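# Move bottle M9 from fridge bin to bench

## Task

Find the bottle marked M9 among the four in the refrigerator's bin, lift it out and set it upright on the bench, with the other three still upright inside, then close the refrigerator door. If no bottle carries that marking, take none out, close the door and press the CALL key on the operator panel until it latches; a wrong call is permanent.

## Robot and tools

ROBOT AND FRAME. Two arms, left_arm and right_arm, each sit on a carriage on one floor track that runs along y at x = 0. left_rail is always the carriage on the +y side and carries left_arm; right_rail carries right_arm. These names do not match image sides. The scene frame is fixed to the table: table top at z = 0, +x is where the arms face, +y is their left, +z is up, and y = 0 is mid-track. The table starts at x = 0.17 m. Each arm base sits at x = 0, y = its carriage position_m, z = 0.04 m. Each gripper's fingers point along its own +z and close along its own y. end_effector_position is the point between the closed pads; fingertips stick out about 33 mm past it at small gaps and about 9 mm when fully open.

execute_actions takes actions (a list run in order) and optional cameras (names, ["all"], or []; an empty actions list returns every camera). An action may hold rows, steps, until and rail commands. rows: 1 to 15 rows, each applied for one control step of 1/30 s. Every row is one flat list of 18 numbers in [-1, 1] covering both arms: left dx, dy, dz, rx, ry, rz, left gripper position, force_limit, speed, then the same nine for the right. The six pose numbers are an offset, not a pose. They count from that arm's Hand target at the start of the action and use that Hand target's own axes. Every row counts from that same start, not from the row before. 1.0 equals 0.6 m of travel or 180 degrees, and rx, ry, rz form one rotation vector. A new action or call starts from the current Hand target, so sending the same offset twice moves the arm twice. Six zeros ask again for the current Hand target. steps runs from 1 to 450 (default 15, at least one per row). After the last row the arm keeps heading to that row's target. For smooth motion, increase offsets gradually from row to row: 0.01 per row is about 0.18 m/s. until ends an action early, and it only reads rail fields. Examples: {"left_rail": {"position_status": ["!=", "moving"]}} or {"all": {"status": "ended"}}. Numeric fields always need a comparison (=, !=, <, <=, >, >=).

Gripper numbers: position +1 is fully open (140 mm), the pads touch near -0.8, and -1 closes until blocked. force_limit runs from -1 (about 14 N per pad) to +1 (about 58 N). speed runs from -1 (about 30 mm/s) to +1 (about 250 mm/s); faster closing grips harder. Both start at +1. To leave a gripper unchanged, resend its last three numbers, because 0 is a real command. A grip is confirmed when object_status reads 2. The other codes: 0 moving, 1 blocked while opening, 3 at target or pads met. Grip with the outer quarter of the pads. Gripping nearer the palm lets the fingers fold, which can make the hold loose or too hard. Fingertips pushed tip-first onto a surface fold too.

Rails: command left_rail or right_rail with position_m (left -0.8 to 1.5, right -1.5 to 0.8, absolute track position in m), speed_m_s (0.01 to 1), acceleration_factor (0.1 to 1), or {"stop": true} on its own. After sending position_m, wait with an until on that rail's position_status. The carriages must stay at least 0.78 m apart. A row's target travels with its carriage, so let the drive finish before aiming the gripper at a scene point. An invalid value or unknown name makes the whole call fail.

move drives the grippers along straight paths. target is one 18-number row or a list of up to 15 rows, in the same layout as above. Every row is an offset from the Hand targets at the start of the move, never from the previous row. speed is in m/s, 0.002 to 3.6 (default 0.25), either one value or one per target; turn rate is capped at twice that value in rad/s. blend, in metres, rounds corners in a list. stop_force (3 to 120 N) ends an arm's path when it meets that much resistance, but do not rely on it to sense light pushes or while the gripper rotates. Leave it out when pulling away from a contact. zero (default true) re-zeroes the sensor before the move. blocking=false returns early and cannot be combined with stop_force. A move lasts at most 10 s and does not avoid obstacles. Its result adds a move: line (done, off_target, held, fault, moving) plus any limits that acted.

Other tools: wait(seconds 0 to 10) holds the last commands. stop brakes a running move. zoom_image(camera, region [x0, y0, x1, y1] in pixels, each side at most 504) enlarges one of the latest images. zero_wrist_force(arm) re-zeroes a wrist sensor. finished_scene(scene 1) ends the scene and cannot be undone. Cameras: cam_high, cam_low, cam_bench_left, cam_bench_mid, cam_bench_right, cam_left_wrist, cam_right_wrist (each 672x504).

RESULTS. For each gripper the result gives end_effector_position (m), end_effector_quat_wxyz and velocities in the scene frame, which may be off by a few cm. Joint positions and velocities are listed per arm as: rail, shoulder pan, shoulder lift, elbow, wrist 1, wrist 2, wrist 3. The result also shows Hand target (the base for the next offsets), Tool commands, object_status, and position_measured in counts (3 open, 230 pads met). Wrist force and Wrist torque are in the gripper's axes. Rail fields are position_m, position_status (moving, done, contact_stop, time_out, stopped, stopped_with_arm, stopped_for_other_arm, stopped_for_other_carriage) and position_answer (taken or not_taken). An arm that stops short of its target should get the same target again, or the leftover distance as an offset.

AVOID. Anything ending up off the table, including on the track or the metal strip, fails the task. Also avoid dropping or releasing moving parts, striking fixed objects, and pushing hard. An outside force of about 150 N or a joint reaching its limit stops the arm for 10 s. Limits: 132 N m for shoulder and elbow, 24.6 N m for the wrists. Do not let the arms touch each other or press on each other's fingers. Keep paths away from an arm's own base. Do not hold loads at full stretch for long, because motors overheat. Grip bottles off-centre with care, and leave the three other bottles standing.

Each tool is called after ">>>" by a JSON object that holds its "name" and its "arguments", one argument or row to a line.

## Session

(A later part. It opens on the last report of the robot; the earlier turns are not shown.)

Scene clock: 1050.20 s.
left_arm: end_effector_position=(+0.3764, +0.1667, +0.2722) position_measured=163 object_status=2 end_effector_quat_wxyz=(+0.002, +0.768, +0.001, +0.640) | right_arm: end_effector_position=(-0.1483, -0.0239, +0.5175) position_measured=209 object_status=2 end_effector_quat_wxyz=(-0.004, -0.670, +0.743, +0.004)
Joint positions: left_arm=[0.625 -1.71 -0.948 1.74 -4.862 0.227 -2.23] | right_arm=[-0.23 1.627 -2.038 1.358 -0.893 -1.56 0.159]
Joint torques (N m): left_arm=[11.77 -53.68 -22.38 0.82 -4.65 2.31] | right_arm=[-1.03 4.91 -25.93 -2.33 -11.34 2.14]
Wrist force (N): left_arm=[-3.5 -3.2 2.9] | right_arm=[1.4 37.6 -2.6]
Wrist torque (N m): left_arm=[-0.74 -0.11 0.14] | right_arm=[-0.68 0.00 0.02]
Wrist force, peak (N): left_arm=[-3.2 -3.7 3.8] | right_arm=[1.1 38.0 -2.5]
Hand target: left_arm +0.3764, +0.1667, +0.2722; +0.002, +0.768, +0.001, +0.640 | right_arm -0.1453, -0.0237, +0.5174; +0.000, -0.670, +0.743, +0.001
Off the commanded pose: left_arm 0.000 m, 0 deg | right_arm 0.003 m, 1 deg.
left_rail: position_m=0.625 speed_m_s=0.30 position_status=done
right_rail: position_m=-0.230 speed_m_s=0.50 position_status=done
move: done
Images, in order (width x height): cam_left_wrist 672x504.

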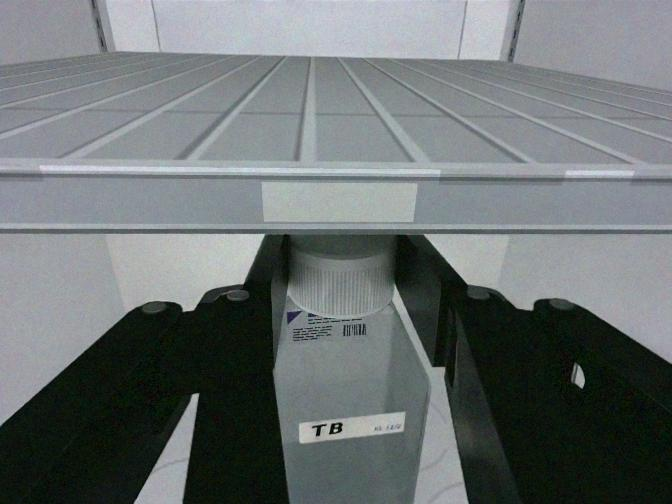

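>>> {"name": "move", "arguments": {
  "target": [0.013,0.015,0.072,0,0,0,-1,0.1,-1,0,0,0,0,0,0,-1,-0.1,-1],
  "speed": 0.05,
  "stop_force": 7
}}

>>> {"name": "move", "arguments": {
  "target": [-0.08,0,0.015,0,0,0,-1,0.1,-1,0,0,0,0,0,0,-1,-0.1,-1],
  "speed": 0.02,
  "stop_force": 5,
  "cameras": ["cam_left_wrist"]
}}

Scene clock: 1058.90 s.
left_arm: end_effector_position=(+0.4202, +0.1577, +0.2721) position_measured=163 object_status=2 end_effector_quat_wxyz=(+0.002, +0.768, +0.001, +0.640) | right_arm: end_effector_position=(-0.1483, -0.0239, +0.5175) position_measured=209 object_status=2 end_effector_quat_wxyz=(-0.004, -0.670, +0.743, +0.004)
Joint positions: left_arm=[0.625 -1.612 -0.945 1.603 -5.159 0.185 -1.79] | right_arm=[-0.23 1.627 -2.038 1.358 -0.893 -1.56 0.159]
Joint torques (N m): left_arm=[11.97 -54.8 -24.32 1.07 -1.82 2.38] | right_arm=[-0.36 4.61 -26.18 -2.38 -11.32 2.1]
Wrist force (N): left_arm=[-3.1 -3.3 2.9] | right_arm=[1.2 37.8 -2.4]
Wrist torque (N m): left_arm=[-0.76 -0.18 0.14] | right_arm=[-0.63 0.04 0.02]
Wrist force, peak (N): left_arm=[-3.7 -3.6 3.5] | right_arm=[1.1 37.9 -2.5]
Hand target: left_arm +0.4202, +0.1577, +0.2721; +0.002, +0.768, +0.001, +0.640 | right_arm -0.1453, -0.0237, +0.5174; +0.000, -0.670, +0.743, +0.001
Off the commanded pose: left_arm 0.000 m, 0 deg | right_arm 0.003 m, 1 deg.
left_rail: position_m=0.625 speed_m_s=0.30 position_status=done
right_rail: position_m=-0.230 speed_m_s=0.50 position_status=done
move: done

Scene clock: 1060.90 s.
left_arm: end_effector_position=(+0.4203, +0.1576, +0.2564) position_measured=163 object_status=2 end_effector_quat_wxyz=(+0.002, +0.768, +0.001, +0.640) | right_arm: end_effector_position=(-0.1483, -0.0239, +0.5175) position_measured=209 object_status=2 end_effector_quat_wxyz=(-0.004, -0.670, +0.743, +0.004)
Joint positions: left_arm=[0.625 -1.612 -0.922 1.612 -5.191 0.186 -1.79] | right_arm=[-0.23 1.627 -2.038 1.358 -0.893 -1.56 0.159]
Joint torques (N m): left_arm=[10.79 -53.9 -23.18 4.76 -3.53 -2.51] | right_arm=[-0.37 4.62 -25.84 -2.32 -11.28 2.11]
Wrist force (N): left_arm=[0.8 -1.7 1.1] | right_arm=[1.4 37.7 -2.9]
Wrist torque (N m): left_arm=[-0.54 -0.14 0.17] | right_arm=[-0.68 0.01 0.02]
Wrist force, peak (N): left_arm=[14.2 -0.8 -3.1] | right_arm=[1.4 37.9 -2.8]
Hand target: left_arm +0.4203, +0.1576, +0.2564; +0.002, +0.768, +0.001, +0.640 (not the last commanded pose) | right_arm -0.1453, -0.0237, +0.5174; +0.000, -0.670, +0.743, +0.001
Off the commanded pose: left_arm 0.033 m, 0 deg | right_arm 0.003 m, 1 deg.
left_rail: position_m=0.625 speed_m_s=0.30 position_status=done
right_rail: position_m=-0.230 speed_m_s=0.50 position_status=done
move: contact (left_arm)
Images, in order (width x height): cam_left_wrist 672x504.

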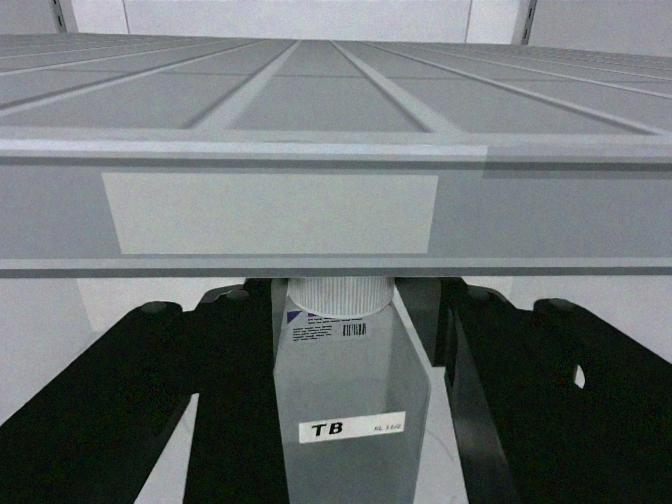

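>>> {"name": "execute_actions", "arguments": {
  "actions": [
    {"rows":[[0,0,0,0,0,0,-0.17,-0.2,-1,0,0,0,0,0,0,-1,-0.1,-1]],"steps":50}
  ]
}}

>>> {"name": "move", "arguments": {
  "target": [
    [-0.04,0,-0.2,0,0,0,-0.17,-0.2,-1,0,0,0,0,0,0,-1,-0.1,-1],
    [-0.08,-0.0,-0.6,0,0,0,-0.17,-0.2,-1,0,0,0,0,0,0,-1,-0.1,-1]
  ],
  "speed": 0.15,
  "blend": 0.03,
  "cameras": ["cam_left_wrist"]
}}

>>> {"name": "execute_actions", "arguments": {
  "actions": [
    {"left_rail":{"position_m":1.35},"steps":300,"until":{"left_rail":{"position_status":["!=","moving"]}}}
  ],
  "cameras": ["cam_left_wrist"]
}}

Scene clock: 1069.07 s.
left_arm: end_effector_position=(+0.4203, +0.1576, +0.2564) position_measured=150 object_status=3 end_effector_quat_wxyz=(+0.002, +0.768, +0.001, +0.640) | right_arm: end_effector_position=(-0.1483, -0.0239, +0.5175) position_measured=209 object_status=2 end_effector_quat_wxyz=(-0.004, -0.670, +0.743, +0.004)
Joint positions: left_arm=[0.625 -1.612 -0.922 1.612 -5.191 0.185 -1.79] | right_arm=[-0.23 1.627 -2.038 1.358 -0.893 -1.56 0.159]
Joint torques (N m): left_arm=[-0.45 -52.84 -19.55 4.66 -3.43 -2.72] | right_arm=[-0.49 4.98 -26.28 -2.37 -11.31 2.13]
Wrist force (N): left_arm=[0.6 -2.2 1.9] | right_arm=[1.2 37.6 -2.7]
Wrist torque (N m): left_arm=[-0.53 -0.10 0.12] | right_arm=[-0.68 0.04 0.02]
Wrist force, peak (N): left_arm=[0.7 -2.8 2.2] | right_arm=[1.3 38.0 -3.1]
Hand target: left_arm +0.4203, +0.1576, +0.2564; +0.002, +0.768, +0.001, +0.640 | right_arm -0.1453, -0.0237, +0.5174; +0.000, -0.670, +0.743, +0.001
Off the commanded pose: left_arm 0.000 m, 0 deg | right_arm 0.003 m, 1 deg.
left_rail: position_m=0.625 speed_m_s=0.30 position_status=done
right_rail: position_m=-0.230 speed_m_s=0.50 position_status=done

Scene clock: 1072.00 s.
left_arm: end_effector_position=(+0.0576, +0.1580, +0.2741) position_measured=150 object_status=3 end_effector_quat_wxyz=(+0.002, +0.768, +0.001, +0.640) | right_arm: end_effector_position=(-0.1483, -0.0239, +0.5175) position_measured=209 object_status=2 end_effector_quat_wxyz=(-0.004, -0.670, +0.743, +0.004)
Joint positions: left_arm=[0.625 -2.315 -0.865 1.705 -4.246 0.76 -2.951] | right_arm=[-0.23 1.627 -2.038 1.358 -0.893 -1.56 0.159]
Joint torques (N m): left_arm=[-12.79 -29.19 -20.88 4.3 1.22 -2.77] | right_arm=[-0.53 4.63 -25.79 -2.45 -11.29 2.07]
Wrist force (N): left_arm=[0.4 -2.4 1.8] | right_arm=[1.2 37.7 -2.6]
Wrist torque (N m): left_arm=[-0.59 -0.05 0.22] | right_arm=[-0.66 0.04 0.02]
Wrist force, peak (N): left_arm=[1.1 -2.4 3.4] | right_arm=[1.2 37.8 -2.6]
Hand target: left_arm +0.0575, +0.1580, +0.2741; +0.002, +0.768, +0.001, +0.640 | right_arm -0.1453, -0.0237, +0.5174; +0.000, -0.670, +0.743, +0.001
Off the commanded pose: left_arm 0.000 m, 0 deg | right_arm 0.003 m, 1 deg.
left_rail: position_m=0.625 speed_m_s=0.30 position_status=done
right_rail: position_m=-0.230 speed_m_s=0.50 position_status=done
move: done
Images, in order (width x height): cam_left_wrist 672x504.

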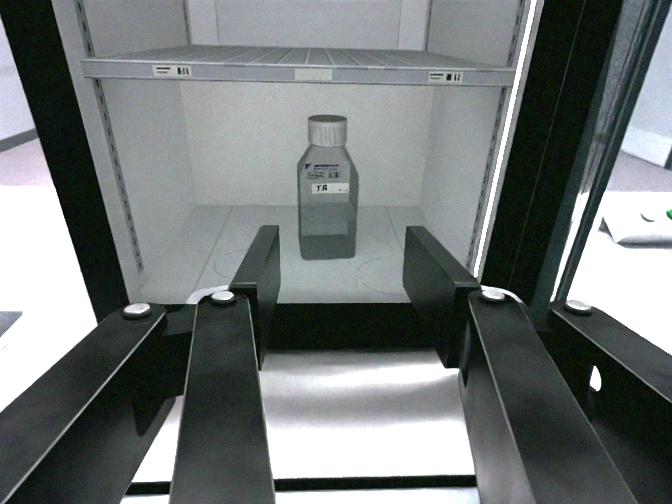

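Scene clock: 1075.50 s.
left_arm: end_effector_position=(+0.0575, +0.8830, +0.2741) position_measured=150 object_status=3 end_effector_quat_wxyz=(+0.002, +0.768, +0.001, +0.640) | right_arm: end_effector_position=(-0.1483, -0.0239, +0.5175) position_measured=209 object_status=2 end_effector_quat_wxyz=(-0.004, -0.670, +0.743, +0.004)
Joint positions: left_arm=[1.35 -2.315 -0.865 1.705 -4.246 0.761 -2.951] | right_arm=[-0.23 1.627 -2.038 1.358 -0.893 -1.56 0.159]
Joint torques (N m): left_arm=[-5.72 -35.79 -14.58 2.95 -1.05 -2.47] | right_arm=[-0.82 4.72 -26.3 -2.36 -11.25 2]
Wrist force (N): left_arm=[0.6 -2.3 1.6] | right_arm=[1.2 37.7 -2.6]
Wrist torque (N m): left_arm=[-0.58 -0.10 0.22] | right_arm=[-0.66 0.04 0.01]
Wrist force, peak (N): left_arm=[0.5 -3.4 2.1] | right_arm=[1.4 37.8 -2.7]
Hand target: left_arm +0.0575, +0.8830, +0.2741; +0.002, +0.768, +0.001, +0.640 | right_arm -0.1453, -0.0237, +0.5174; +0.000, -0.670, +0.743, +0.001
Tool commands: left_gripper/position=-0.17 left_gripper/force_limit=-0.2 left_gripper/speed=-1.0 right_gripper/position=-1.0 right_gripper/force_limit=-0.1 right_gripper/speed=-1.0
Off the commanded pose: left_arm 0.000 m, 0 deg | right_arm 0.003 m, 1 deg.
left_rail: position_m=1.350 speed_m_s=0.30 position_status=done
right_rail: position_m=-0.230 speed_m_s=0.50 position_status=done
Images, in order (width x height): cam_left_wrist 672x504.

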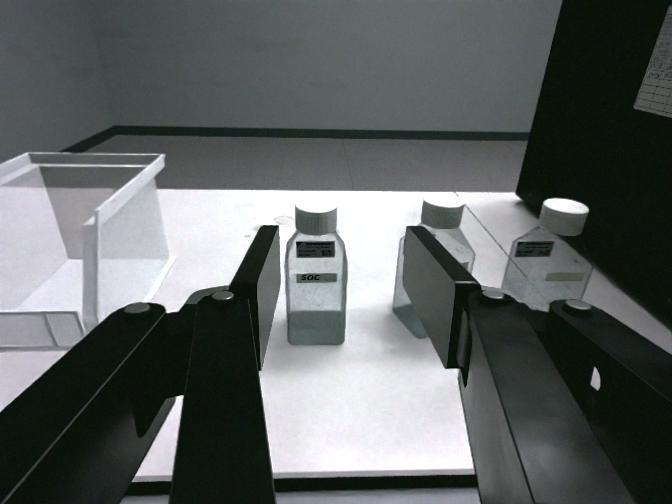

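>>> {"name": "move", "arguments": {
  "target": [-0.094,-0.0425,0.377,0,0,0,-0.17,-0.2,-1,0,0,0,0,0,0,-1,-0.1,-1],
  "speed": 0.15,
  "cameras": ["cam_left_wrist"]
}}

Scene clock: 1082.97 s.
left_arm: end_effector_position=(+0.2699, +0.9080, +0.1778) position_measured=150 object_status=3 end_effector_quat_wxyz=(+0.002, +0.768, +0.001, +0.640) | right_arm: end_effector_position=(-0.1483, -0.0239, +0.5175) position_measured=209 object_status=2 end_effector_quat_wxyz=(-0.004, -0.670, +0.743, +0.004)
Joint positions: left_arm=[1.35 -1.958 -0.778 1.919 -4.736 0.424 -2.727] | right_arm=[-0.23 1.627 -2.038 1.358 -0.893 -1.56 0.159]
Joint torques (N m): left_arm=[11.82 -25.97 -16.61 -0.12 -2.87 2.25] | right_arm=[-0.75 4.37 -26.17 -2.33 -11.37 2.06]
Wrist force (N): left_arm=[0.5 -2.6 1.8] | right_arm=[1.2 37.5 -2.6]
Wrist torque (N m): left_arm=[-0.64 -0.07 0.12] | right_arm=[-0.70 0.05 0.02]
Wrist force, peak (N): left_arm=[0.3 -2.9 3.0] | right_arm=[1.1 37.8 -2.6]
Hand target: left_arm +0.2699, +0.9080, +0.1778; +0.002, +0.768, +0.001, +0.640 | right_arm -0.1453, -0.0237, +0.5174; +0.000, -0.670, +0.743, +0.001
Off the commanded pose: left_arm 0.000 m, 0 deg | right_arm 0.003 m, 1 deg.
left_rail: position_m=1.350 speed_m_s=0.30 position_status=done
right_rail: position_m=-0.230 speed_m_s=0.50 position_status=done
move: done
Images, in order (width x height): cam_left_wrist 672x504.

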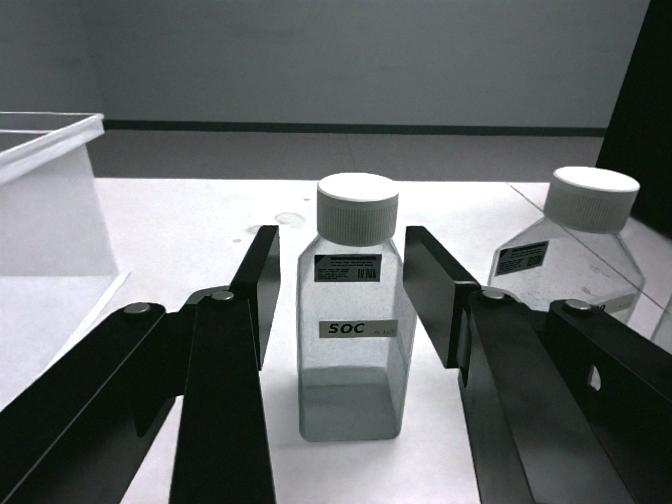

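>>> {"name": "move", "arguments": {
  "target": [
    [0.013,0.015,0.03,0,0,0,-0.17,-0.2,-1,0,0,0,0,0,0,-1,-0.1,-1],
    [0.013,0.015,0.118,0,0,0,-0.17,-0.2,-1,0,0,0,0,0,0,-1,-0.1,-1]
  ],
  "speed": 0.06,
  "stop_force": 6
}}

>>> {"name": "execute_actions", "arguments": {
  "actions": [
    {"rows":[[0,0,0,0,0,0,-1,0.1,-1,0,0,0,0,0,0,-1,-0.1,-1]],"steps":80}
  ],
  "cameras": ["cam_left_wrist"]
}}

Scene clock: 1089.10 s.
left_arm: end_effector_position=(+0.3409, +0.8989, +0.1727) position_measured=150 object_status=3 end_effector_quat_wxyz=(+0.002, +0.768, +0.001, +0.640) | right_arm: end_effector_position=(-0.1483, -0.0239, +0.5175) position_measured=209 object_status=2 end_effector_quat_wxyz=(-0.004, -0.670, +0.743, +0.004)
Joint positions: left_arm=[1.35 -1.793 -0.763 1.832 -4.908 0.285 -2.468] | right_arm=[-0.23 1.627 -2.038 1.358 -0.893 -1.56 0.159]
Joint torques (N m): left_arm=[12.53 -54.04 -17.46 0.07 -3.26 2.36] | right_arm=[-0.64 4.79 -26.71 -2.39 -11.4 2.09]
Wrist force (N): left_arm=[0.0 -1.7 1.5] | right_arm=[1.1 37.6 -2.7]
Wrist torque (N m): left_arm=[-0.61 -0.03 0.16] | right_arm=[-0.68 0.07 0.02]
Wrist force, peak (N): left_arm=[0.6 -2.7 2.2] | right_arm=[1.2 37.8 -2.6]
Hand target: left_arm +0.3409, +0.8989, +0.1727; +0.002, +0.768, +0.001, +0.640 | right_arm -0.1453, -0.0237, +0.5174; +0.000, -0.670, +0.743, +0.001
Off the commanded pose: left_arm 0.000 m, 0 deg | right_arm 0.003 m, 1 deg.
left_rail: position_m=1.350 speed_m_s=0.30 position_status=done
right_rail: position_m=-0.230 speed_m_s=0.50 position_status=done
move: done

Scene clock: 1091.97 s.
left_arm: end_effector_position=(+0.3409, +0.8989, +0.1727) position_measured=164 object_status=2 end_effector_quat_wxyz=(+0.002, +0.768, +0.001, +0.640) | right_arm: end_effector_position=(-0.1483, -0.0239, +0.5175) position_measured=209 object_status=2 end_effector_quat_wxyz=(-0.004, -0.670, +0.743, +0.004)
Joint positions: left_arm=[1.35 -1.793 -0.763 1.832 -4.908 0.285 -2.468] | right_arm=[-0.23 1.627 -2.038 1.358 -0.893 -1.56 0.159]
Joint torques (N m): left_arm=[12.13 -49.11 -14.23 0.06 0.54 2.39] | right_arm=[-0.73 5.07 -26.12 -2.4 -11.27 2]
Wrist force (N): left_arm=[2.8 -0.8 0.8] | right_arm=[1.1 37.6 -2.7]
Wrist torque (N m): left_arm=[-0.73 -0.02 0.05] | right_arm=[-0.67 0.05 0.01]
Wrist force, peak (N): left_arm=[3.2 -0.8 0.9] | right_arm=[1.1 37.8 -2.7]
Hand target: left_arm +0.3409, +0.8989, +0.1727; +0.002, +0.768, +0.001, +0.640 | right_arm -0.1453, -0.0237, +0.5174; +0.000, -0.670, +0.743, +0.001
Off the commanded pose: left_arm 0.000 m, 0 deg | right_arm 0.003 m, 1 deg.
left_rail: position_m=1.350 speed_m_s=0.30 position_status=done
right_rail: position_m=-0.230 speed_m_s=0.50 position_status=done
Images, in order (width x height): cam_left_wrist 672x504.

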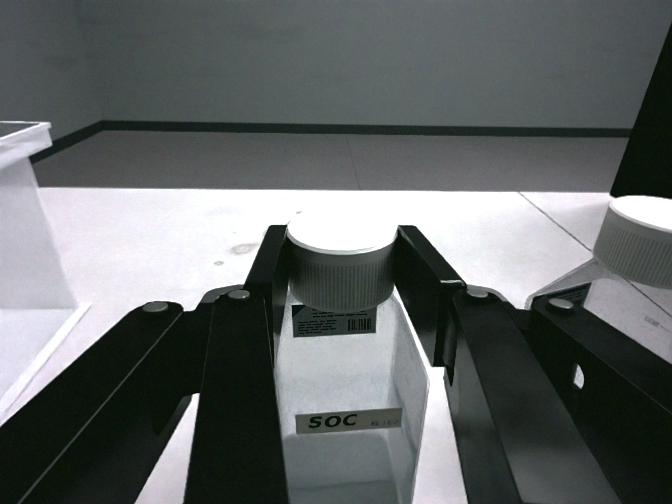

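>>> {"name": "move", "arguments": {
  "target": [
    [0.21,0,-0.04,0,0,0,-1,0.1,-1,0,0,0,0,0,0,-1,-0.1,-1],
    [0.12,0,-0.45,0,0,0,-1,0.1,-1,0,0,0,0,0,0,-1,-0.1,-1]
  ],
  "speed": 0.15,
  "blend": 0.03
}}

>>> {"name": "execute_actions", "arguments": {
  "actions": [
    {"left_rail":{"position_m":0.715},"steps":300,"until":{"left_rail":{"position_status":["!=","moving"]}}}
  ],
  "cameras": ["cam_left_wrist"]
}}

Scene clock: 1098.97 s.
left_arm: end_effector_position=(+0.0884, +0.8996, +0.2922) position_measured=164 object_status=2 end_effector_quat_wxyz=(+0.002, +0.768, +0.001, +0.640) | right_arm: end_effector_position=(-0.1483, -0.0239, +0.5175) position_measured=209 object_status=2 end_effector_quat_wxyz=(-0.004, -0.670, +0.743, +0.004)
Joint positions: left_arm=[1.35 -2.291 -0.944 1.793 -4.262 0.737 -2.942] | right_arm=[-0.23 1.627 -2.038 1.358 -0.893 -1.56 0.159]
Joint torques (N m): left_arm=[-14.83 -25.76 -22.11 5.26 0.98 -2.78] | right_arm=[-0.43 4.91 -26.13 -2.29 -11.36 2.09]
Wrist force (N): left_arm=[-3.3 -2.5 2.6] | right_arm=[1.0 37.7 -2.6]
Wrist torque (N m): left_arm=[-0.60 -0.12 0.24] | right_arm=[-0.65 0.09 0.02]
Wrist force, peak (N): left_arm=[-5.1 -2.8 2.9] | right_arm=[1.2 37.8 -2.7]
Hand target: left_arm +0.0883, +0.8996, +0.2922; +0.002, +0.768, +0.001, +0.640 | right_arm -0.1453, -0.0237, +0.5174; +0.000, -0.670, +0.743, +0.001
Off the commanded pose: left_arm 0.000 m, 0 deg | right_arm 0.003 m, 1 deg.
left_rail: position_m=1.350 speed_m_s=0.30 position_status=done
right_rail: position_m=-0.230 speed_m_s=0.50 position_status=done
move: done

Scene clock: 1102.17 s.
left_arm: end_effector_position=(+0.0883, +0.2646, +0.2922) position_measured=164 object_status=2 end_effector_quat_wxyz=(+0.002, +0.768, +0.001, +0.640) | right_arm: end_effector_position=(-0.1483, -0.0239, +0.5175) position_measured=209 object_status=2 end_effector_quat_wxyz=(-0.004, -0.670, +0.743, +0.004)
Joint positions: left_arm=[0.715 -2.291 -0.944 1.793 -4.262 0.738 -2.942] | right_arm=[-0.23 1.627 -2.038 1.358 -0.893 -1.56 0.159]
Joint torques (N m): left_arm=[-10.73 -32.6 -15.12 3.05 -0.99 -2.46] | right_arm=[-0.47 4.71 -26.35 -2.39 -11.33 2.01]
Wrist force (N): left_arm=[-3.2 -2.4 2.7] | right_arm=[1.1 37.7 -2.6]
Wrist torque (N m): left_arm=[-0.58 -0.14 0.24] | right_arm=[-0.66 0.05 0.02]
Wrist force, peak (N): left_arm=[-3.7 -3.4 2.6] | right_arm=[1.2 37.9 -2.6]
Hand target: left_arm +0.0883, +0.2646, +0.2922; +0.002, +0.768, +0.001, +0.640 | right_arm -0.1453, -0.0237, +0.5174; +0.000, -0.670, +0.743, +0.001
Tool commands: left_gripper/position=-1.0 left_gripper/force_limit=+0.1 left_gripper/speed=-1.0 right_gripper/position=-1.0 right_gripper/force_limit=-0.1 right_gripper/speed=-1.0
Off the commanded pose: left_arm 0.000 m, 0 deg | right_arm 0.003 m, 1 deg.
left_rail: position_m=0.715 speed_m_s=0.30 position_status=done
right_rail: position_m=-0.230 speed_m_s=0.50 position_status=done
Images, in order (width x height): cam_left_wrist 672x504.

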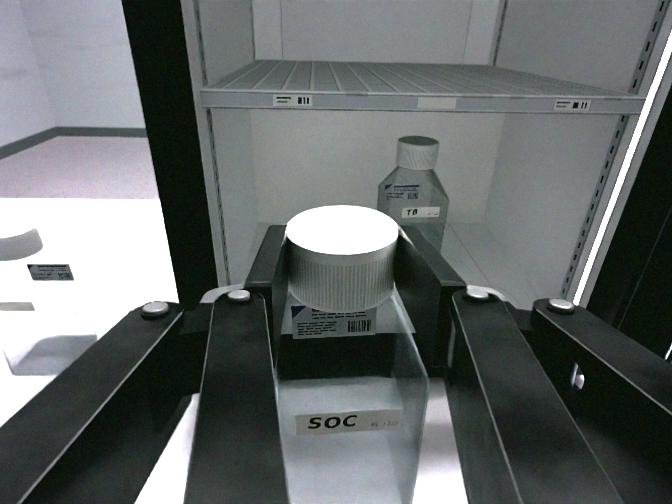

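>>> {"name": "move", "arguments": {
  "target": [
    [-0.01,0,0.1,0,0,0,-1,0.1,-1,0,0,0,0,0,0,-1,-0.1,-1],
    [0.059,0,0.509,0,0,0,-1,0.1,-1,0,0,0,0,0,0,-1,-0.1,-1]
  ],
  "speed": 0.07,
  "stop_force": 7
}}

>>> {"name": "move", "arguments": {
  "target": [-0.08,0,0.015,0,0,0,-1,0.1,-1,0,0,0,0,0,0,-1,-0.1,-1],
  "speed": 0.02,
  "stop_force": 5
}}

>>> {"name": "execute_actions", "arguments": {
  "actions": [
    {"rows":[[0,0,0,0,0,0,-0.17,-0.2,-1,0,0,0,0,0,0,-1,-0.1,-1]],"steps":50}
  ]
}}

>>> {"name": "move", "arguments": {
  "target": [
    [-0.04,0,-0.2,0,0,0,-0.17,-0.2,-1,0,0,0,0,0,0,-1,-0.1,-1],
    [-0.08,-0.0,-0.56,0,0,0,-0.17,-0.2,-1,0,0,0,0,0,0,-1,-0.1,-1]
  ],
  "speed": 0.15,
  "blend": 0.03,
  "cameras": ["cam_left_wrist"]
}}

>>> {"name": "execute_actions", "arguments": {
  "actions": [
    {"left_rail":{"position_m":1.05},"steps":300,"until":{"left_rail":{"position_status":["!=","moving"]}}}
  ],
  "cameras": ["cam_left_wrist"]
}}

Scene clock: 1114.37 s.
left_arm: end_effector_position=(+0.3951, +0.2642, +0.2720) position_measured=164 object_status=2 end_effector_quat_wxyz=(+0.002, +0.768, +0.001, +0.640) | right_arm: end_effector_position=(-0.1483, -0.0239, +0.5175) position_measured=209 object_status=2 end_effector_quat_wxyz=(-0.004, -0.670, +0.743, +0.004)
Joint positions: left_arm=[0.715 -1.67 -0.963 1.722 -4.983 0.206 -2.073] | right_arm=[-0.23 1.627 -2.038 1.358 -0.893 -1.56 0.159]
Joint torques (N m): left_arm=[11.98 -53.55 -23.23 1.01 -1.76 2.4] | right_arm=[-0.69 4.34 -26.34 -2.31 -11.31 1.97]
Wrist force (N): left_arm=[-3.0 -2.6 2.2] | right_arm=[1.1 37.7 -2.7]
Wrist torque (N m): left_arm=[-0.62 -0.20 0.14] | right_arm=[-0.65 0.05 0.01]
Wrist force, peak (N): left_arm=[-3.8 -3.1 2.6] | right_arm=[1.2 37.8 -2.6]
Hand target: left_arm +0.3951, +0.2642, +0.2720; +0.002, +0.768, +0.001, +0.640 | right_arm -0.1453, -0.0237, +0.5174; +0.000, -0.670, +0.743, +0.001
Off the commanded pose: left_arm 0.000 m, 0 deg | right_arm 0.003 m, 1 deg.
left_rail: position_m=0.715 speed_m_s=0.30 position_status=done
right_rail: position_m=-0.230 speed_m_s=0.50 position_status=done
move: done

Scene clock: 1116.47 s.
left_arm: end_effector_position=(+0.3952, +0.2642, +0.2546) position_measured=164 object_status=2 end_effector_quat_wxyz=(+0.002, +0.768, +0.001, +0.640) | right_arm: end_effector_position=(-0.1483, -0.0239, +0.5175) position_measured=209 object_status=2 end_effector_quat_wxyz=(-0.004, -0.670, +0.743, +0.004)
Joint positions: left_arm=[0.715 -1.67 -0.933 1.729 -5.019 0.206 -2.072] | right_arm=[-0.23 1.627 -2.038 1.358 -0.893 -1.56 0.159]
Joint torques (N m): left_arm=[11.25 -52.7 -22.71 4.9 -3.92 -2.7] | right_arm=[-0.42 3.87 -26.24 -2.41 -11.3 2.01]
Wrist force (N): left_arm=[-1.5 -1.0 2.0] | right_arm=[1.3 38.1 -2.5]
Wrist torque (N m): left_arm=[-0.33 -0.06 0.16] | right_arm=[-0.66 0.03 0.02]
Wrist force, peak (N): left_arm=[13.0 0.0 -3.1] | right_arm=[1.3 38.2 -2.7]
Hand target: left_arm +0.3952, +0.2642, +0.2546; +0.002, +0.768, +0.001, +0.640 (not the last commanded pose) | right_arm -0.1453, -0.0237, +0.5174; +0.000, -0.670, +0.743, +0.001
Off the commanded pose: left_arm 0.032 m, 0 deg | right_arm 0.003 m, 1 deg.
left_rail: position_m=0.715 speed_m_s=0.30 position_status=done
right_rail: position_m=-0.230 speed_m_s=0.50 position_status=done
move: contact (left_arm)

Scene clock: 1118.33 s.
left_arm: end_effector_position=(+0.3952, +0.2642, +0.2547) position_measured=150 object_status=3 end_effector_quat_wxyz=(+0.002, +0.768, +0.001, +0.640) | right_arm: end_effector_position=(-0.1483, -0.0239, +0.5175) position_measured=209 object_status=2 end_effector_quat_wxyz=(-0.004, -0.670, +0.743, +0.004)
Joint positions: left_arm=[0.715 -1.67 -0.933 1.729 -5.019 0.206 -2.072] | right_arm=[-0.23 1.627 -2.038 1.358 -0.893 -1.56 0.159]
Joint torques (N m): left_arm=[7.66 -44.4 -15.27 1.95 -0.93 -2.51] | right_arm=[-0.47 4.52 -26.53 -2.42 -11.32 2.11]
Wrist force (N): left_arm=[0.2 -1.3 2.0] | right_arm=[1.2 37.9 -2.2]
Wrist torque (N m): left_arm=[-0.35 -0.01 0.13] | right_arm=[-0.67 0.04 0.01]
Wrist force, peak (N): left_arm=[-2.8 -1.2 2.2] | right_arm=[1.1 38.3 -2.6]
Hand target: left_arm +0.3952, +0.2642, +0.2546; +0.002, +0.768, +0.001, +0.640 | right_arm -0.1453, -0.0237, +0.5174; +0.000, -0.670, +0.743, +0.001
Off the commanded pose: left_arm 0.000 m, 0 deg | right_arm 0.003 m, 1 deg.
left_rail: position_m=0.715 speed_m_s=0.30 position_status=done
right_rail: position_m=-0.230 speed_m_s=0.50 position_status=done

Scene clock: 1121.10 s.
left_arm: end_effector_position=(+0.0561, +0.2645, +0.2680) position_measured=150 object_status=3 end_effector_quat_wxyz=(+0.002, +0.768, +0.001, +0.640) | right_arm: end_effector_position=(-0.1483, -0.0239, +0.5175) position_measured=209 object_status=2 end_effector_quat_wxyz=(-0.004, -0.670, +0.743, +0.004)
Joint positions: left_arm=[0.715 -2.34 -0.877 1.754 -4.277 0.784 -2.96] | right_arm=[-0.23 1.627 -2.038 1.358 -0.893 -1.56 0.159]
Joint torques (N m): left_arm=[-13.06 -27.15 -20.58 4.11 1.33 -2.62] | right_arm=[-0.72 4.34 -26.65 -2.31 -11.33 2.03]
Wrist force (N): left_arm=[0.6 -1.1 1.9] | right_arm=[1.2 37.9 -2.2]
Wrist torque (N m): left_arm=[-0.31 -0.10 0.22] | right_arm=[-0.67 0.04 0.02]
Wrist force, peak (N): left_arm=[0.7 -1.3 3.6] | right_arm=[1.2 38.1 -2.3]
Hand target: left_arm +0.0560, +0.2645, +0.2680; +0.002, +0.768, +0.001, +0.640 | right_arm -0.1453, -0.0237, +0.5174; +0.000, -0.670, +0.743, +0.001
Off the commanded pose: left_arm 0.000 m, 0 deg | right_arm 0.003 m, 1 deg.
left_rail: position_m=0.715 speed_m_s=0.30 position_status=done
right_rail: position_m=-0.230 speed_m_s=0.50 position_status=done
move: done
Images, in order (width x height): cam_left_wrist 672x504.

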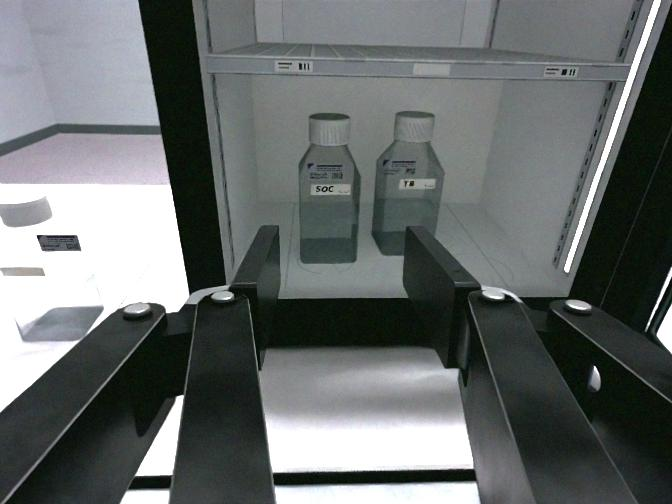

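Scene clock: 1123.30 s.
left_arm: end_effector_position=(+0.0560, +0.5995, +0.2680) position_measured=150 object_status=3 end_effector_quat_wxyz=(+0.002, +0.768, +0.001, +0.640) | right_arm: end_effector_position=(-0.1483, -0.0239, +0.5175) position_measured=209 object_status=2 end_effector_quat_wxyz=(-0.004, -0.670, +0.743, +0.004)
Joint positions: left_arm=[1.05 -2.34 -0.877 1.753 -4.276 0.784 -2.96] | right_arm=[-0.23 1.627 -2.038 1.358 -0.893 -1.56 0.159]
Joint torques (N m): left_arm=[-9.39 -30.53 -16.91 3.47 -0.03 -2.49] | right_arm=[-0.73 4.04 -26.16 -2.27 -11.34 2.1]
Wrist force (N): left_arm=[0.4 -0.9 2.0] | right_arm=[1.2 37.9 -2.3]
Wrist torque (N m): left_arm=[-0.28 -0.05 0.21] | right_arm=[-0.69 0.04 0.01]
Wrist force, peak (N): left_arm=[0.4 -2.2 2.1] | right_arm=[1.3 38.0 -2.3]
Hand target: left_arm +0.0560, +0.5995, +0.2680; +0.002, +0.768, +0.001, +0.640 | right_arm -0.1453, -0.0237, +0.5174; +0.000, -0.670, +0.743, +0.001
Tool commands: left_gripper/position=-0.17 left_gripper/force_limit=-0.2 left_gripper/speed=-1.0 right_gripper/position=-1.0 right_gripper/force_limit=-0.1 right_gripper/speed=-1.0
Off the commanded pose: left_arm 0.000 m, 0 deg | right_arm 0.003 m, 1 deg.
left_rail: position_m=1.050 speed_m_s=0.30 position_status=done
right_rail: position_m=-0.230 speed_m_s=0.50 position_status=done
Images, in order (width x height): cam_left_wrist 672x504.

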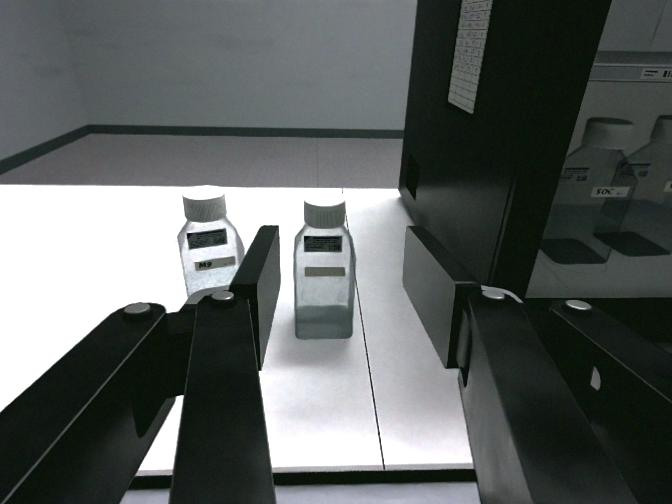

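>>> {"name": "move", "arguments": {
  "target": [-0.087,-0.022,0.387,0,0,0,-0.17,-0.2,-1,0,0,0,0,0,0,-1,-0.1,-1],
  "speed": 0.15,
  "cameras": ["cam_left_wrist"]
}}

Scene clock: 1127.73 s.
left_arm: end_effector_position=(+0.2750, +0.6122, +0.1748) position_measured=150 object_status=3 end_effector_quat_wxyz=(+0.002, +0.768, +0.001, +0.640) | right_arm: end_effector_position=(-0.1483, -0.0239, +0.5175) position_measured=209 object_status=2 end_effector_quat_wxyz=(-0.004, -0.670, +0.743, +0.004)
Joint positions: left_arm=[1.05 -1.951 -0.776 1.93 -4.756 0.418 -2.719] | right_arm=[-0.23 1.627 -2.038 1.358 -0.893 -1.56 0.159]
Joint torques (N m): left_arm=[11.45 -25.29 -16.41 0.07 -2.77 2.62] | right_arm=[-0.67 3.93 -26.16 -2.34 -11.33 2.06]
Wrist force (N): left_arm=[0.5 -1.1 1.6] | right_arm=[1.3 37.8 -2.3]
Wrist torque (N m): left_arm=[-0.32 -0.06 0.12] | right_arm=[-0.70 0.03 0.01]
Wrist force, peak (N): left_arm=[0.0 -1.0 3.2] | right_arm=[1.2 38.1 -2.2]
Hand target: left_arm +0.2750, +0.6122, +0.1748; +0.002, +0.768, +0.001, +0.640 | right_arm -0.1453, -0.0237, +0.5174; +0.000, -0.670, +0.743, +0.001
Off the commanded pose: left_arm 0.000 m, 0 deg | right_arm 0.003 m, 1 deg.
left_rail: position_m=1.050 speed_m_s=0.30 position_status=done
right_rail: position_m=-0.230 speed_m_s=0.50 position_status=done
move: done
Images, in order (width x height): cam_left_wrist 672x504.

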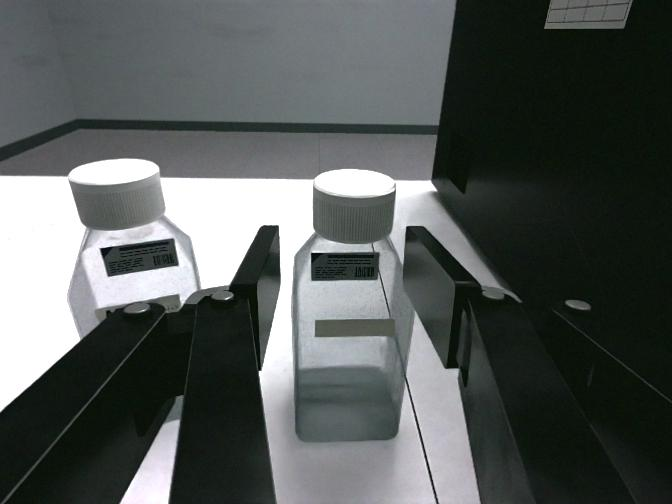

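>>> {"name": "move", "arguments": {
  "target": [
    [0.015,0.012,0.03,0,0,0,-0.17,-0.2,-1,0,0,0,0,0,0,-1,-0.1,-1],
    [0.015,0.012,0.113,0,0,0,-0.17,-0.2,-1,0,0,0,0,0,0,-1,-0.1,-1]
  ],
  "speed": 0.06,
  "stop_force": 6
}}

>>> {"name": "execute_actions", "arguments": {
  "actions": [
    {"rows":[[0,0,0,0,0,0,-1,0.1,-1,0,0,0,0,0,0,-1,-0.1,-1]],"steps":80}
  ]
}}

>>> {"name": "move", "arguments": {
  "target": [
    [0.21,0,-0.04,0,0,0,-1,0.1,-1,0,0,0,0,0,0,-1,-0.1,-1],
    [0.12,0,-0.45,0,0,0,-1,0.1,-1,0,0,0,0,0,0,-1,-0.1,-1]
  ],
  "speed": 0.15,
  "blend": 0.03
}}

>>> {"name": "execute_actions", "arguments": {
  "actions": [
    {"left_rail":{"position_m":0.615},"steps":300,"until":{"left_rail":{"position_status":["!=","moving"]}}}
  ],
  "cameras": ["cam_left_wrist"]
}}

Scene clock: 1139.00 s.
left_arm: end_effector_position=(+0.3433, +0.6049, +0.1714) position_measured=150 object_status=3 end_effector_quat_wxyz=(+0.002, +0.768, +0.001, +0.640) | right_arm: end_effector_position=(-0.1483, -0.0239, +0.5175) position_measured=209 object_status=2 end_effector_quat_wxyz=(-0.004, -0.670, +0.743, +0.004)
Joint positions: left_arm=[1.05 -1.791 -0.767 1.849 -4.926 0.283 -2.463] | right_arm=[-0.23 1.627 -2.038 1.358 -0.893 -1.56 0.159]
Joint torques (N m): left_arm=[12.57 -53.86 -17.23 0.02 -3.14 2.32] | right_arm=[-0.44 3.67 -26.48 -2.3 -11.35 2.09]
Wrist force (N): left_arm=[-0.1 -0.5 1.5] | right_arm=[1.2 37.9 -2.1]
Wrist torque (N m): left_arm=[-0.35 -0.01 0.16] | right_arm=[-0.67 0.04 0.01]
Wrist force, peak (N): left_arm=[0.5 -1.5 2.2] | right_arm=[1.2 38.4 -2.1]
Hand target: left_arm +0.3433, +0.6049, +0.1714; +0.002, +0.768, +0.001, +0.640 | right_arm -0.1453, -0.0237, +0.5174; +0.000, -0.670, +0.743, +0.001
Off the commanded pose: left_arm 0.000 m, 0 deg | right_arm 0.003 m, 1 deg.
left_rail: position_m=1.050 speed_m_s=0.30 position_status=done
right_rail: position_m=-0.230 speed_m_s=0.50 position_status=done
move: done

Scene clock: 1141.87 s.
left_arm: end_effector_position=(+0.3433, +0.6049, +0.1714) position_measured=163 object_status=2 end_effector_quat_wxyz=(+0.002, +0.768, +0.001, +0.640) | right_arm: end_effector_position=(-0.1483, -0.0239, +0.5175) position_measured=209 object_status=2 end_effector_quat_wxyz=(-0.004, -0.670, +0.743, +0.004)
Joint positions: left_arm=[1.05 -1.791 -0.767 1.849 -4.926 0.283 -2.463] | right_arm=[-0.23 1.627 -2.038 1.358 -0.893 -1.56 0.159]
Joint torques (N m): left_arm=[6.27 -47.63 -11.78 4.04 -0.39 1.48] | right_arm=[-0.65 3.26 -26.29 -2.25 -11.36 2.05]
Wrist force (N): left_arm=[-1.2 -0.6 1.8] | right_arm=[1.2 37.9 -2.1]
Wrist torque (N m): left_arm=[-0.32 -0.01 0.17] | right_arm=[-0.68 0.05 0.02]
Wrist force, peak (N): left_arm=[-2.7 -1.3 2.1] | right_arm=[1.3 38.1 -2.1]
Hand target: left_arm +0.3433, +0.6049, +0.1714; +0.002, +0.768, +0.001, +0.640 | right_arm -0.1453, -0.0237, +0.5174; +0.000, -0.670, +0.743, +0.001
Off the commanded pose: left_arm 0.000 m, 0 deg | right_arm 0.003 m, 1 deg.
left_rail: position_m=1.050 speed_m_s=0.30 position_status=done
right_rail: position_m=-0.230 speed_m_s=0.50 position_status=done

Scene clock: 1144.90 s.
left_arm: end_effector_position=(+0.0908, +0.6055, +0.2909) position_measured=163 object_status=2 end_effector_quat_wxyz=(+0.002, +0.768, +0.001, +0.640) | right_arm: end_effector_position=(-0.1483, -0.0239, +0.5175) position_measured=209 object_status=2 end_effector_quat_wxyz=(-0.004, -0.670, +0.743, +0.004)
Joint positions: left_arm=[1.05 -2.296 -0.952 1.814 -4.274 0.742 -2.944] | right_arm=[-0.23 1.627 -2.038 1.358 -0.893 -1.56 0.159]
Joint torques (N m): left_arm=[-15.33 -26.78 -19.36 5.17 0.8 -2.49] | right_arm=[-0.64 3.94 -26.42 -2.3 -11.39 2.1]
Wrist force (N): left_arm=[-3.9 -1.1 2.7] | right_arm=[1.3 38.0 -2.2]
Wrist torque (N m): left_arm=[-0.31 -0.01 0.23] | right_arm=[-0.66 0.03 0.02]
Wrist force, peak (N): left_arm=[-5.9 -1.5 3.0] | right_arm=[1.2 38.1 -2.2]
Hand target: left_arm +0.0907, +0.6055, +0.2909; +0.002, +0.768, +0.001, +0.640 | right_arm -0.1453, -0.0237, +0.5174; +0.000, -0.670, +0.743, +0.001
Off the commanded pose: left_arm 0.000 m, 0 deg | right_arm 0.003 m, 1 deg.
left_rail: position_m=1.050 speed_m_s=0.30 position_status=done
right_rail: position_m=-0.230 speed_m_s=0.50 position_status=done
move: done

Scene clock: 1147.43 s.
left_arm: end_effector_position=(+0.0907, +0.1705, +0.2909) position_measured=163 object_status=2 end_effector_quat_wxyz=(+0.002, +0.768, +0.001, +0.640) | right_arm: end_effector_position=(-0.1483, -0.0239, +0.5175) position_measured=209 object_status=2 end_effector_quat_wxyz=(-0.004, -0.670, +0.743, +0.004)
Joint positions: left_arm=[0.615 -2.296 -0.952 1.814 -4.274 0.742 -2.944] | right_arm=[-0.23 1.627 -2.038 1.358 -0.893 -1.56 0.159]
Joint torques (N m): left_arm=[-11.89 -29.78 -16.47 3.18 -0.53 -2.45] | right_arm=[-0.69 3.74 -26.17 -2.26 -11.33 2.11]
Wrist force (N): left_arm=[-3.6 -0.8 3.1] | right_arm=[1.3 37.9 -2.3]
Wrist torque (N m): left_arm=[-0.25 -0.10 0.23] | right_arm=[-0.68 0.02 0.01]
Wrist force, peak (N): left_arm=[-4.0 -2.0 2.8] | right_arm=[1.0 38.1 -2.2]
Hand target: left_arm +0.0907, +0.1706, +0.2909; +0.002, +0.768, +0.001, +0.640 | right_arm -0.1453, -0.0237, +0.5174; +0.000, -0.670, +0.743, +0.001
Tool commands: left_gripper/position=-1.0 left_gripper/force_limit=+0.1 left_gripper/speed=-1.0 right_gripper/position=-1.0 right_gripper/force_limit=-0.1 right_gripper/speed=-1.0
Off the commanded pose: left_arm 0.000 m, 0 deg | right_arm 0.003 m, 1 deg.
left_rail: position_m=0.615 speed_m_s=0.30 position_status=done
right_rail: position_m=-0.230 speed_m_s=0.50 position_status=done
Images, in order (width x height): cam_left_wrist 672x504.

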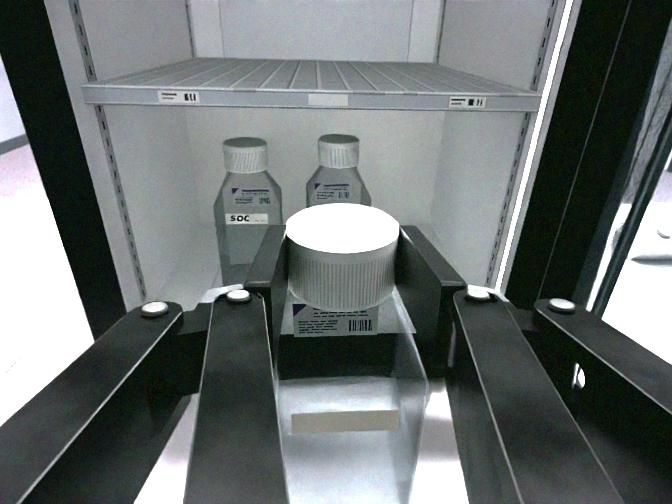

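>>> {"name": "move", "arguments": {
  "target": [
    [-0.01,0.01,0.1,0,0,0,-1,0.1,-1,0,0,0,0,0,0,-1,-0.1,-1],
    [0.042,0.033,0.404,0,0,0,-1,0.1,-1,0,0,0,0,0,0,-1,-0.1,-1]
  ],
  "speed": 0.07,
  "stop_force": 7
}}

>>> {"name": "move", "arguments": {
  "target": [-0.08,0,0.015,0,0,0,-1,0.1,-1,0,0,0,0,0,0,-1,-0.1,-1],
  "speed": 0.02,
  "stop_force": 5
}}

>>> {"name": "execute_actions", "arguments": {
  "actions": [
    {"rows":[[0,0,0,0,0,0,-0.17,-0.2,-1,0,0,0,0,0,0,-1,-0.1,-1]],"steps":50}
  ]
}}

>>> {"name": "move", "arguments": {
  "target": [
    [-0.04,0,-0.2,0,0,0,-0.17,-0.2,-1,0,0,0,0,0,0,-1,-0.1,-1],
    [-0.08,-0.0,-0.5,0,0,0,-0.17,-0.2,-1,0,0,0,0,0,0,-1,-0.1,-1]
  ],
  "speed": 0.15,
  "blend": 0.03,
  "cameras": ["cam_left_wrist"]
}}

>>> {"name": "execute_actions", "arguments": {
  "actions": [
    {"left_rail":{"position_m":1.5},"steps":300,"until":{"left_rail":{"position_status":["!=","moving"]}}}
  ],
  "cameras": ["cam_right_wrist"]
}}

Scene clock: 1160.60 s.
left_arm: end_effector_position=(+0.3337, +0.1505, +0.2720) position_measured=163 object_status=2 end_effector_quat_wxyz=(+0.002, +0.768, +0.001, +0.640) | right_arm: end_effector_position=(-0.1483, -0.0239, +0.5175) position_measured=209 object_status=2 end_effector_quat_wxyz=(-0.004, -0.670, +0.743, +0.004)
Joint positions: left_arm=[0.615 -1.802 -0.941 1.795 -4.673 0.292 -2.489] | right_arm=[-0.23 1.627 -2.038 1.358 -0.893 -1.56 0.159]
Joint torques (N m): left_arm=[11.99 -49.42 -21.18 0.57 -4.21 2.24] | right_arm=[-0.83 3.23 -25.89 -2.19 -11.4 2.13]
Wrist force (N): left_arm=[-4.0 -1.1 2.5] | right_arm=[1.1 37.7 -2.2]
Wrist torque (N m): left_arm=[-0.33 -0.03 0.13] | right_arm=[-0.71 0.06 0.02]
Wrist force, peak (N): left_arm=[-4.2 -1.1 3.3] | right_arm=[1.1 38.1 -2.4]
Hand target: left_arm +0.3337, +0.1505, +0.2721; +0.002, +0.768, +0.001, +0.640 | right_arm -0.1453, -0.0237, +0.5174; +0.000, -0.670, +0.743, +0.001
Off the commanded pose: left_arm 0.000 m, 0 deg | right_arm 0.003 m, 1 deg.
left_rail: position_m=0.615 speed_m_s=0.30 position_status=done
right_rail: position_m=-0.230 speed_m_s=0.50 position_status=done
move: done

Scene clock: 1162.97 s.
left_arm: end_effector_position=(+0.3337, +0.1504, +0.2528) position_measured=163 object_status=2 end_effector_quat_wxyz=(+0.002, +0.768, +0.001, +0.640) | right_arm: end_effector_position=(-0.1483, -0.0239, +0.5175) position_measured=209 object_status=2 end_effector_quat_wxyz=(-0.004, -0.670, +0.743, +0.004)
Joint positions: left_arm=[0.615 -1.802 -0.906 1.8 -4.713 0.292 -2.488] | right_arm=[-0.23 1.627 -2.038 1.358 -0.893 -1.56 0.159]
Joint torques (N m): left_arm=[10.26 -53.86 -20.3 4.74 -3.87 -0.04] | right_arm=[-0.9 2.93 -26.22 -2.14 -11.33 2.06]
Wrist force (N): left_arm=[-2.7 -0.3 2.8] | right_arm=[1.4 37.9 -2.5]
Wrist torque (N m): left_arm=[-0.15 -0.24 0.13] | right_arm=[-0.71 0.02 0.02]
Wrist force, peak (N): left_arm=[13.5 2.1 -3.8] | right_arm=[1.0 38.2 -2.4]
Hand target: left_arm +0.3337, +0.1504, +0.2528; +0.002, +0.768, +0.001, +0.640 (not the last commanded pose) | right_arm -0.1453, -0.0237, +0.5174; +0.000, -0.670, +0.743, +0.001
Off the commanded pose: left_arm 0.030 m, 0 deg | right_arm 0.003 m, 1 deg.
left_rail: position_m=0.615 speed_m_s=0.30 position_status=done
right_rail: position_m=-0.230 speed_m_s=0.50 position_status=done
move: contact (left_arm)

Scene clock: 1164.83 s.
left_arm: end_effector_position=(+0.3337, +0.1504, +0.2528) position_measured=150 object_status=3 end_effector_quat_wxyz=(+0.002, +0.768, +0.001, +0.640) | right_arm: end_effector_position=(-0.1483, -0.0239, +0.5175) position_measured=209 object_status=2 end_effector_quat_wxyz=(-0.004, -0.670, +0.743, +0.004)
Joint positions: left_arm=[0.615 -1.802 -0.906 1.8 -4.713 0.292 -2.488] | right_arm=[-0.23 1.627 -2.038 1.358 -0.893 -1.56 0.159]
Joint torques (N m): left_arm=[5.42 -41.15 -11.92 0.47 0.1 -2.32] | right_arm=[-0.64 2.93 -26.07 -2.25 -11.32 1.9]
Wrist force (N): left_arm=[1.2 -0.3 2.2] | right_arm=[1.3 37.8 -1.4]
Wrist torque (N m): left_arm=[-0.15 -0.21 0.12] | right_arm=[-0.69 0.02 0.01]
Wrist force, peak (N): left_arm=[-2.8 -0.4 2.8] | right_arm=[1.4 38.1 -2.5]
Hand target: left_arm +0.3337, +0.1504, +0.2528; +0.002, +0.768, +0.001, +0.640 | right_arm -0.1453, -0.0237, +0.5174; +0.000, -0.670, +0.743, +0.001
Off the commanded pose: left_arm 0.000 m, 0 deg | right_arm 0.003 m, 1 deg.
left_rail: position_m=0.615 speed_m_s=0.30 position_status=done
right_rail: position_m=-0.230 speed_m_s=0.50 position_status=done

Scene clock: 1167.37 s.
left_arm: end_effector_position=(+0.0301, +0.1507, +0.2596) position_measured=150 object_status=3 end_effector_quat_wxyz=(+0.002, +0.768, +0.001, +0.640) | right_arm: end_effector_position=(-0.1483, -0.0239, +0.5175) position_measured=209 object_status=2 end_effector_quat_wxyz=(-0.004, -0.670, +0.743, +0.004)
Joint positions: left_arm=[0.615 -2.357 -0.822 1.672 -4.245 0.801 -2.967] | right_arm=[-0.23 1.627 -2.038 1.358 -0.893 -1.56 0.159]
Joint torques (N m): left_arm=[-13.56 -30.42 -20.92 4.04 1.28 -2.58] | right_arm=[-1 2.51 -26.06 -2.14 -11.31 1.89]
Wrist force (N): left_arm=[1.0 -0.4 2.3] | right_arm=[1.4 37.8 -1.6]
Wrist torque (N m): left_arm=[-0.14 -0.20 0.22] | right_arm=[-0.69 0.00 0.01]
Wrist force, peak (N): left_arm=[1.5 -0.3 3.7] | right_arm=[1.1 38.0 -1.5]
Hand target: left_arm +0.0300, +0.1507, +0.2596; +0.002, +0.768, +0.001, +0.640 | right_arm -0.1453, -0.0237, +0.5174; +0.000, -0.670, +0.743, +0.001
Off the commanded pose: left_arm 0.000 m, 0 deg | right_arm 0.003 m, 1 deg.
left_rail: position_m=0.615 speed_m_s=0.30 position_status=done
right_rail: position_m=-0.230 speed_m_s=0.50 position_status=done
move: done
Images, in order (width x height): cam_left_wrist 672x504.

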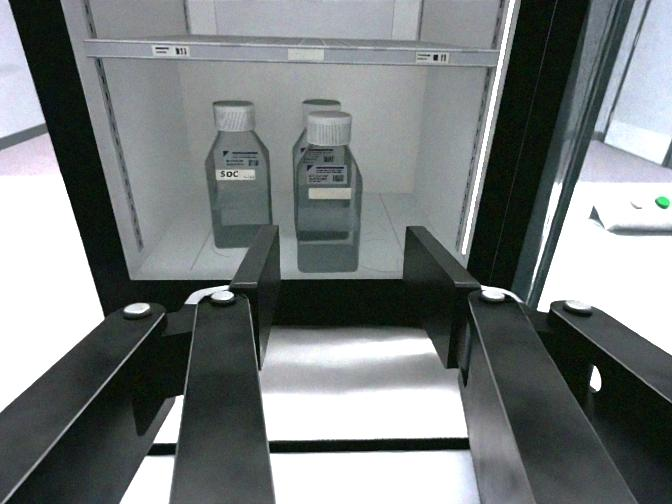

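Scene clock: 1171.40 s.
left_arm: end_effector_position=(+0.0300, +1.0357, +0.2596) position_measured=150 object_status=3 end_effector_quat_wxyz=(+0.002, +0.768, +0.001, +0.640) | right_arm: end_effector_position=(-0.1483, -0.0239, +0.5175) position_measured=209 object_status=2 end_effector_quat_wxyz=(-0.004, -0.670, +0.743, +0.004)
Joint positions: left_arm=[1.5 -2.357 -0.822 1.672 -4.245 0.801 -2.967] | right_arm=[-0.23 1.627 -2.038 1.358 -0.893 -1.56 0.159]
Joint torques (N m): left_arm=[-3.67 -33.5 -13.49 2.85 -1.25 -2.53] | right_arm=[-1.05 3.42 -25.88 -2.18 -11.3 1.77]
Wrist force (N): left_arm=[1.0 -0.2 2.4] | right_arm=[1.3 37.7 -1.7]
Wrist torque (N m): left_arm=[-0.12 -0.20 0.22] | right_arm=[-0.71 0.03 0.01]
Wrist force, peak (N): left_arm=[1.4 -0.4 2.8] | right_arm=[1.3 38.1 -1.6]
Hand target: left_arm +0.0300, +1.0357, +0.2596; +0.002, +0.768, +0.001, +0.640 | right_arm -0.1453, -0.0237, +0.5174; +0.000, -0.670, +0.743, +0.001
Tool commands: left_gripper/position=-0.17 left_gripper/force_limit=-0.2 left_gripper/speed=-1.0 right_gripper/position=-1.0 right_gripper/force_limit=-0.1 right_gripper/speed=-1.0
Off the commanded pose: left_arm 0.000 m, 0 deg | right_arm 0.003 m, 1 deg.
left_rail: position_m=1.500 speed_m_s=0.30 position_status=done
right_rail: position_m=-0.230 speed_m_s=0.50 position_status=done
Images, in order (width x height): cam_right_wrist 672x504.

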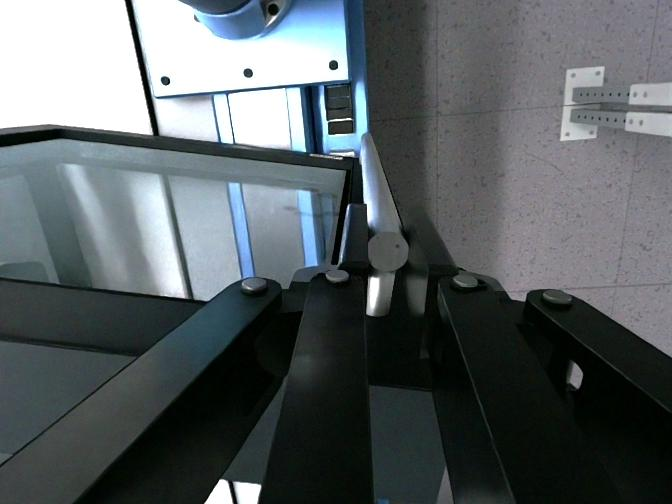

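>>> {"name": "move", "arguments": {
  "target": [
    [0,0,0,0,0,0,-0.17,-0.2,-1,-0.14,0.001,0,0,0,0.067,-1,-0.1,-1],
    [0,0,0,0,0,0,-0.17,-0.2,-1,-0.295,-0.045,0,0,0,0.134,-1,-0.1,-1],
    [0,0,0,0,0,0,-0.17,-0.2,-1,-0.455,-0.129,0,0,0,0.217,-1,-0.1,-1],
    [0,0,0,0,0,0,-0.17,-0.2,-1,-0.587,-0.252,0,0,0,0.3,-1,-0.1,-1]
  ],
  "speed": 0.08,
  "blend": 0.03
}}

Scene clock: 1185.90 s.
left_arm: end_effector_position=(+0.0300, +1.0357, +0.2596) position_measured=150 object_status=3 end_effector_quat_wxyz=(+0.002, +0.768, +0.001, +0.640) | right_arm: end_effector_position=(+0.0416, +0.3110, +0.5178) position_measured=209 object_status=2 end_effector_quat_wxyz=(+0.000, -0.259, +0.966, +0.001)
Joint positions: left_arm=[1.5 -2.357 -0.822 1.672 -4.245 0.801 -2.967] | right_arm=[-0.23 1.245 -1.343 0.771 -1 -1.569 0.72]
Joint torques (N m): left_arm=[8.68 -45.12 -0.81 0.54 -1.96 -2.3] | right_arm=[-15.65 -20.9 -21.72 5.82 -9.22 2.26]
Wrist force (N): left_arm=[1.1 -0.2 2.4] | right_arm=[2.0 29.0 -18.1]
Wrist torque (N m): left_arm=[-0.12 -0.23 0.23] | right_arm=[-0.76 0.06 0.00]
Wrist force, peak (N): left_arm=[1.3 -0.3 3.0] | right_arm=[3.5 44.5 -15.4]
Hand target: left_arm +0.0300, +1.0357, +0.2596; +0.002, +0.768, +0.001, +0.640 | right_arm +0.0415, +0.3110, +0.5178; +0.000, -0.259, +0.966, +0.001
Off the commanded pose: left_arm 0.000 m, 0 deg | right_arm 0.000 m, 0 deg.
left_rail: position_m=1.500 speed_m_s=0.30 position_status=done
right_rail: position_m=-0.230 speed_m_s=0.50 position_status=done
move: done


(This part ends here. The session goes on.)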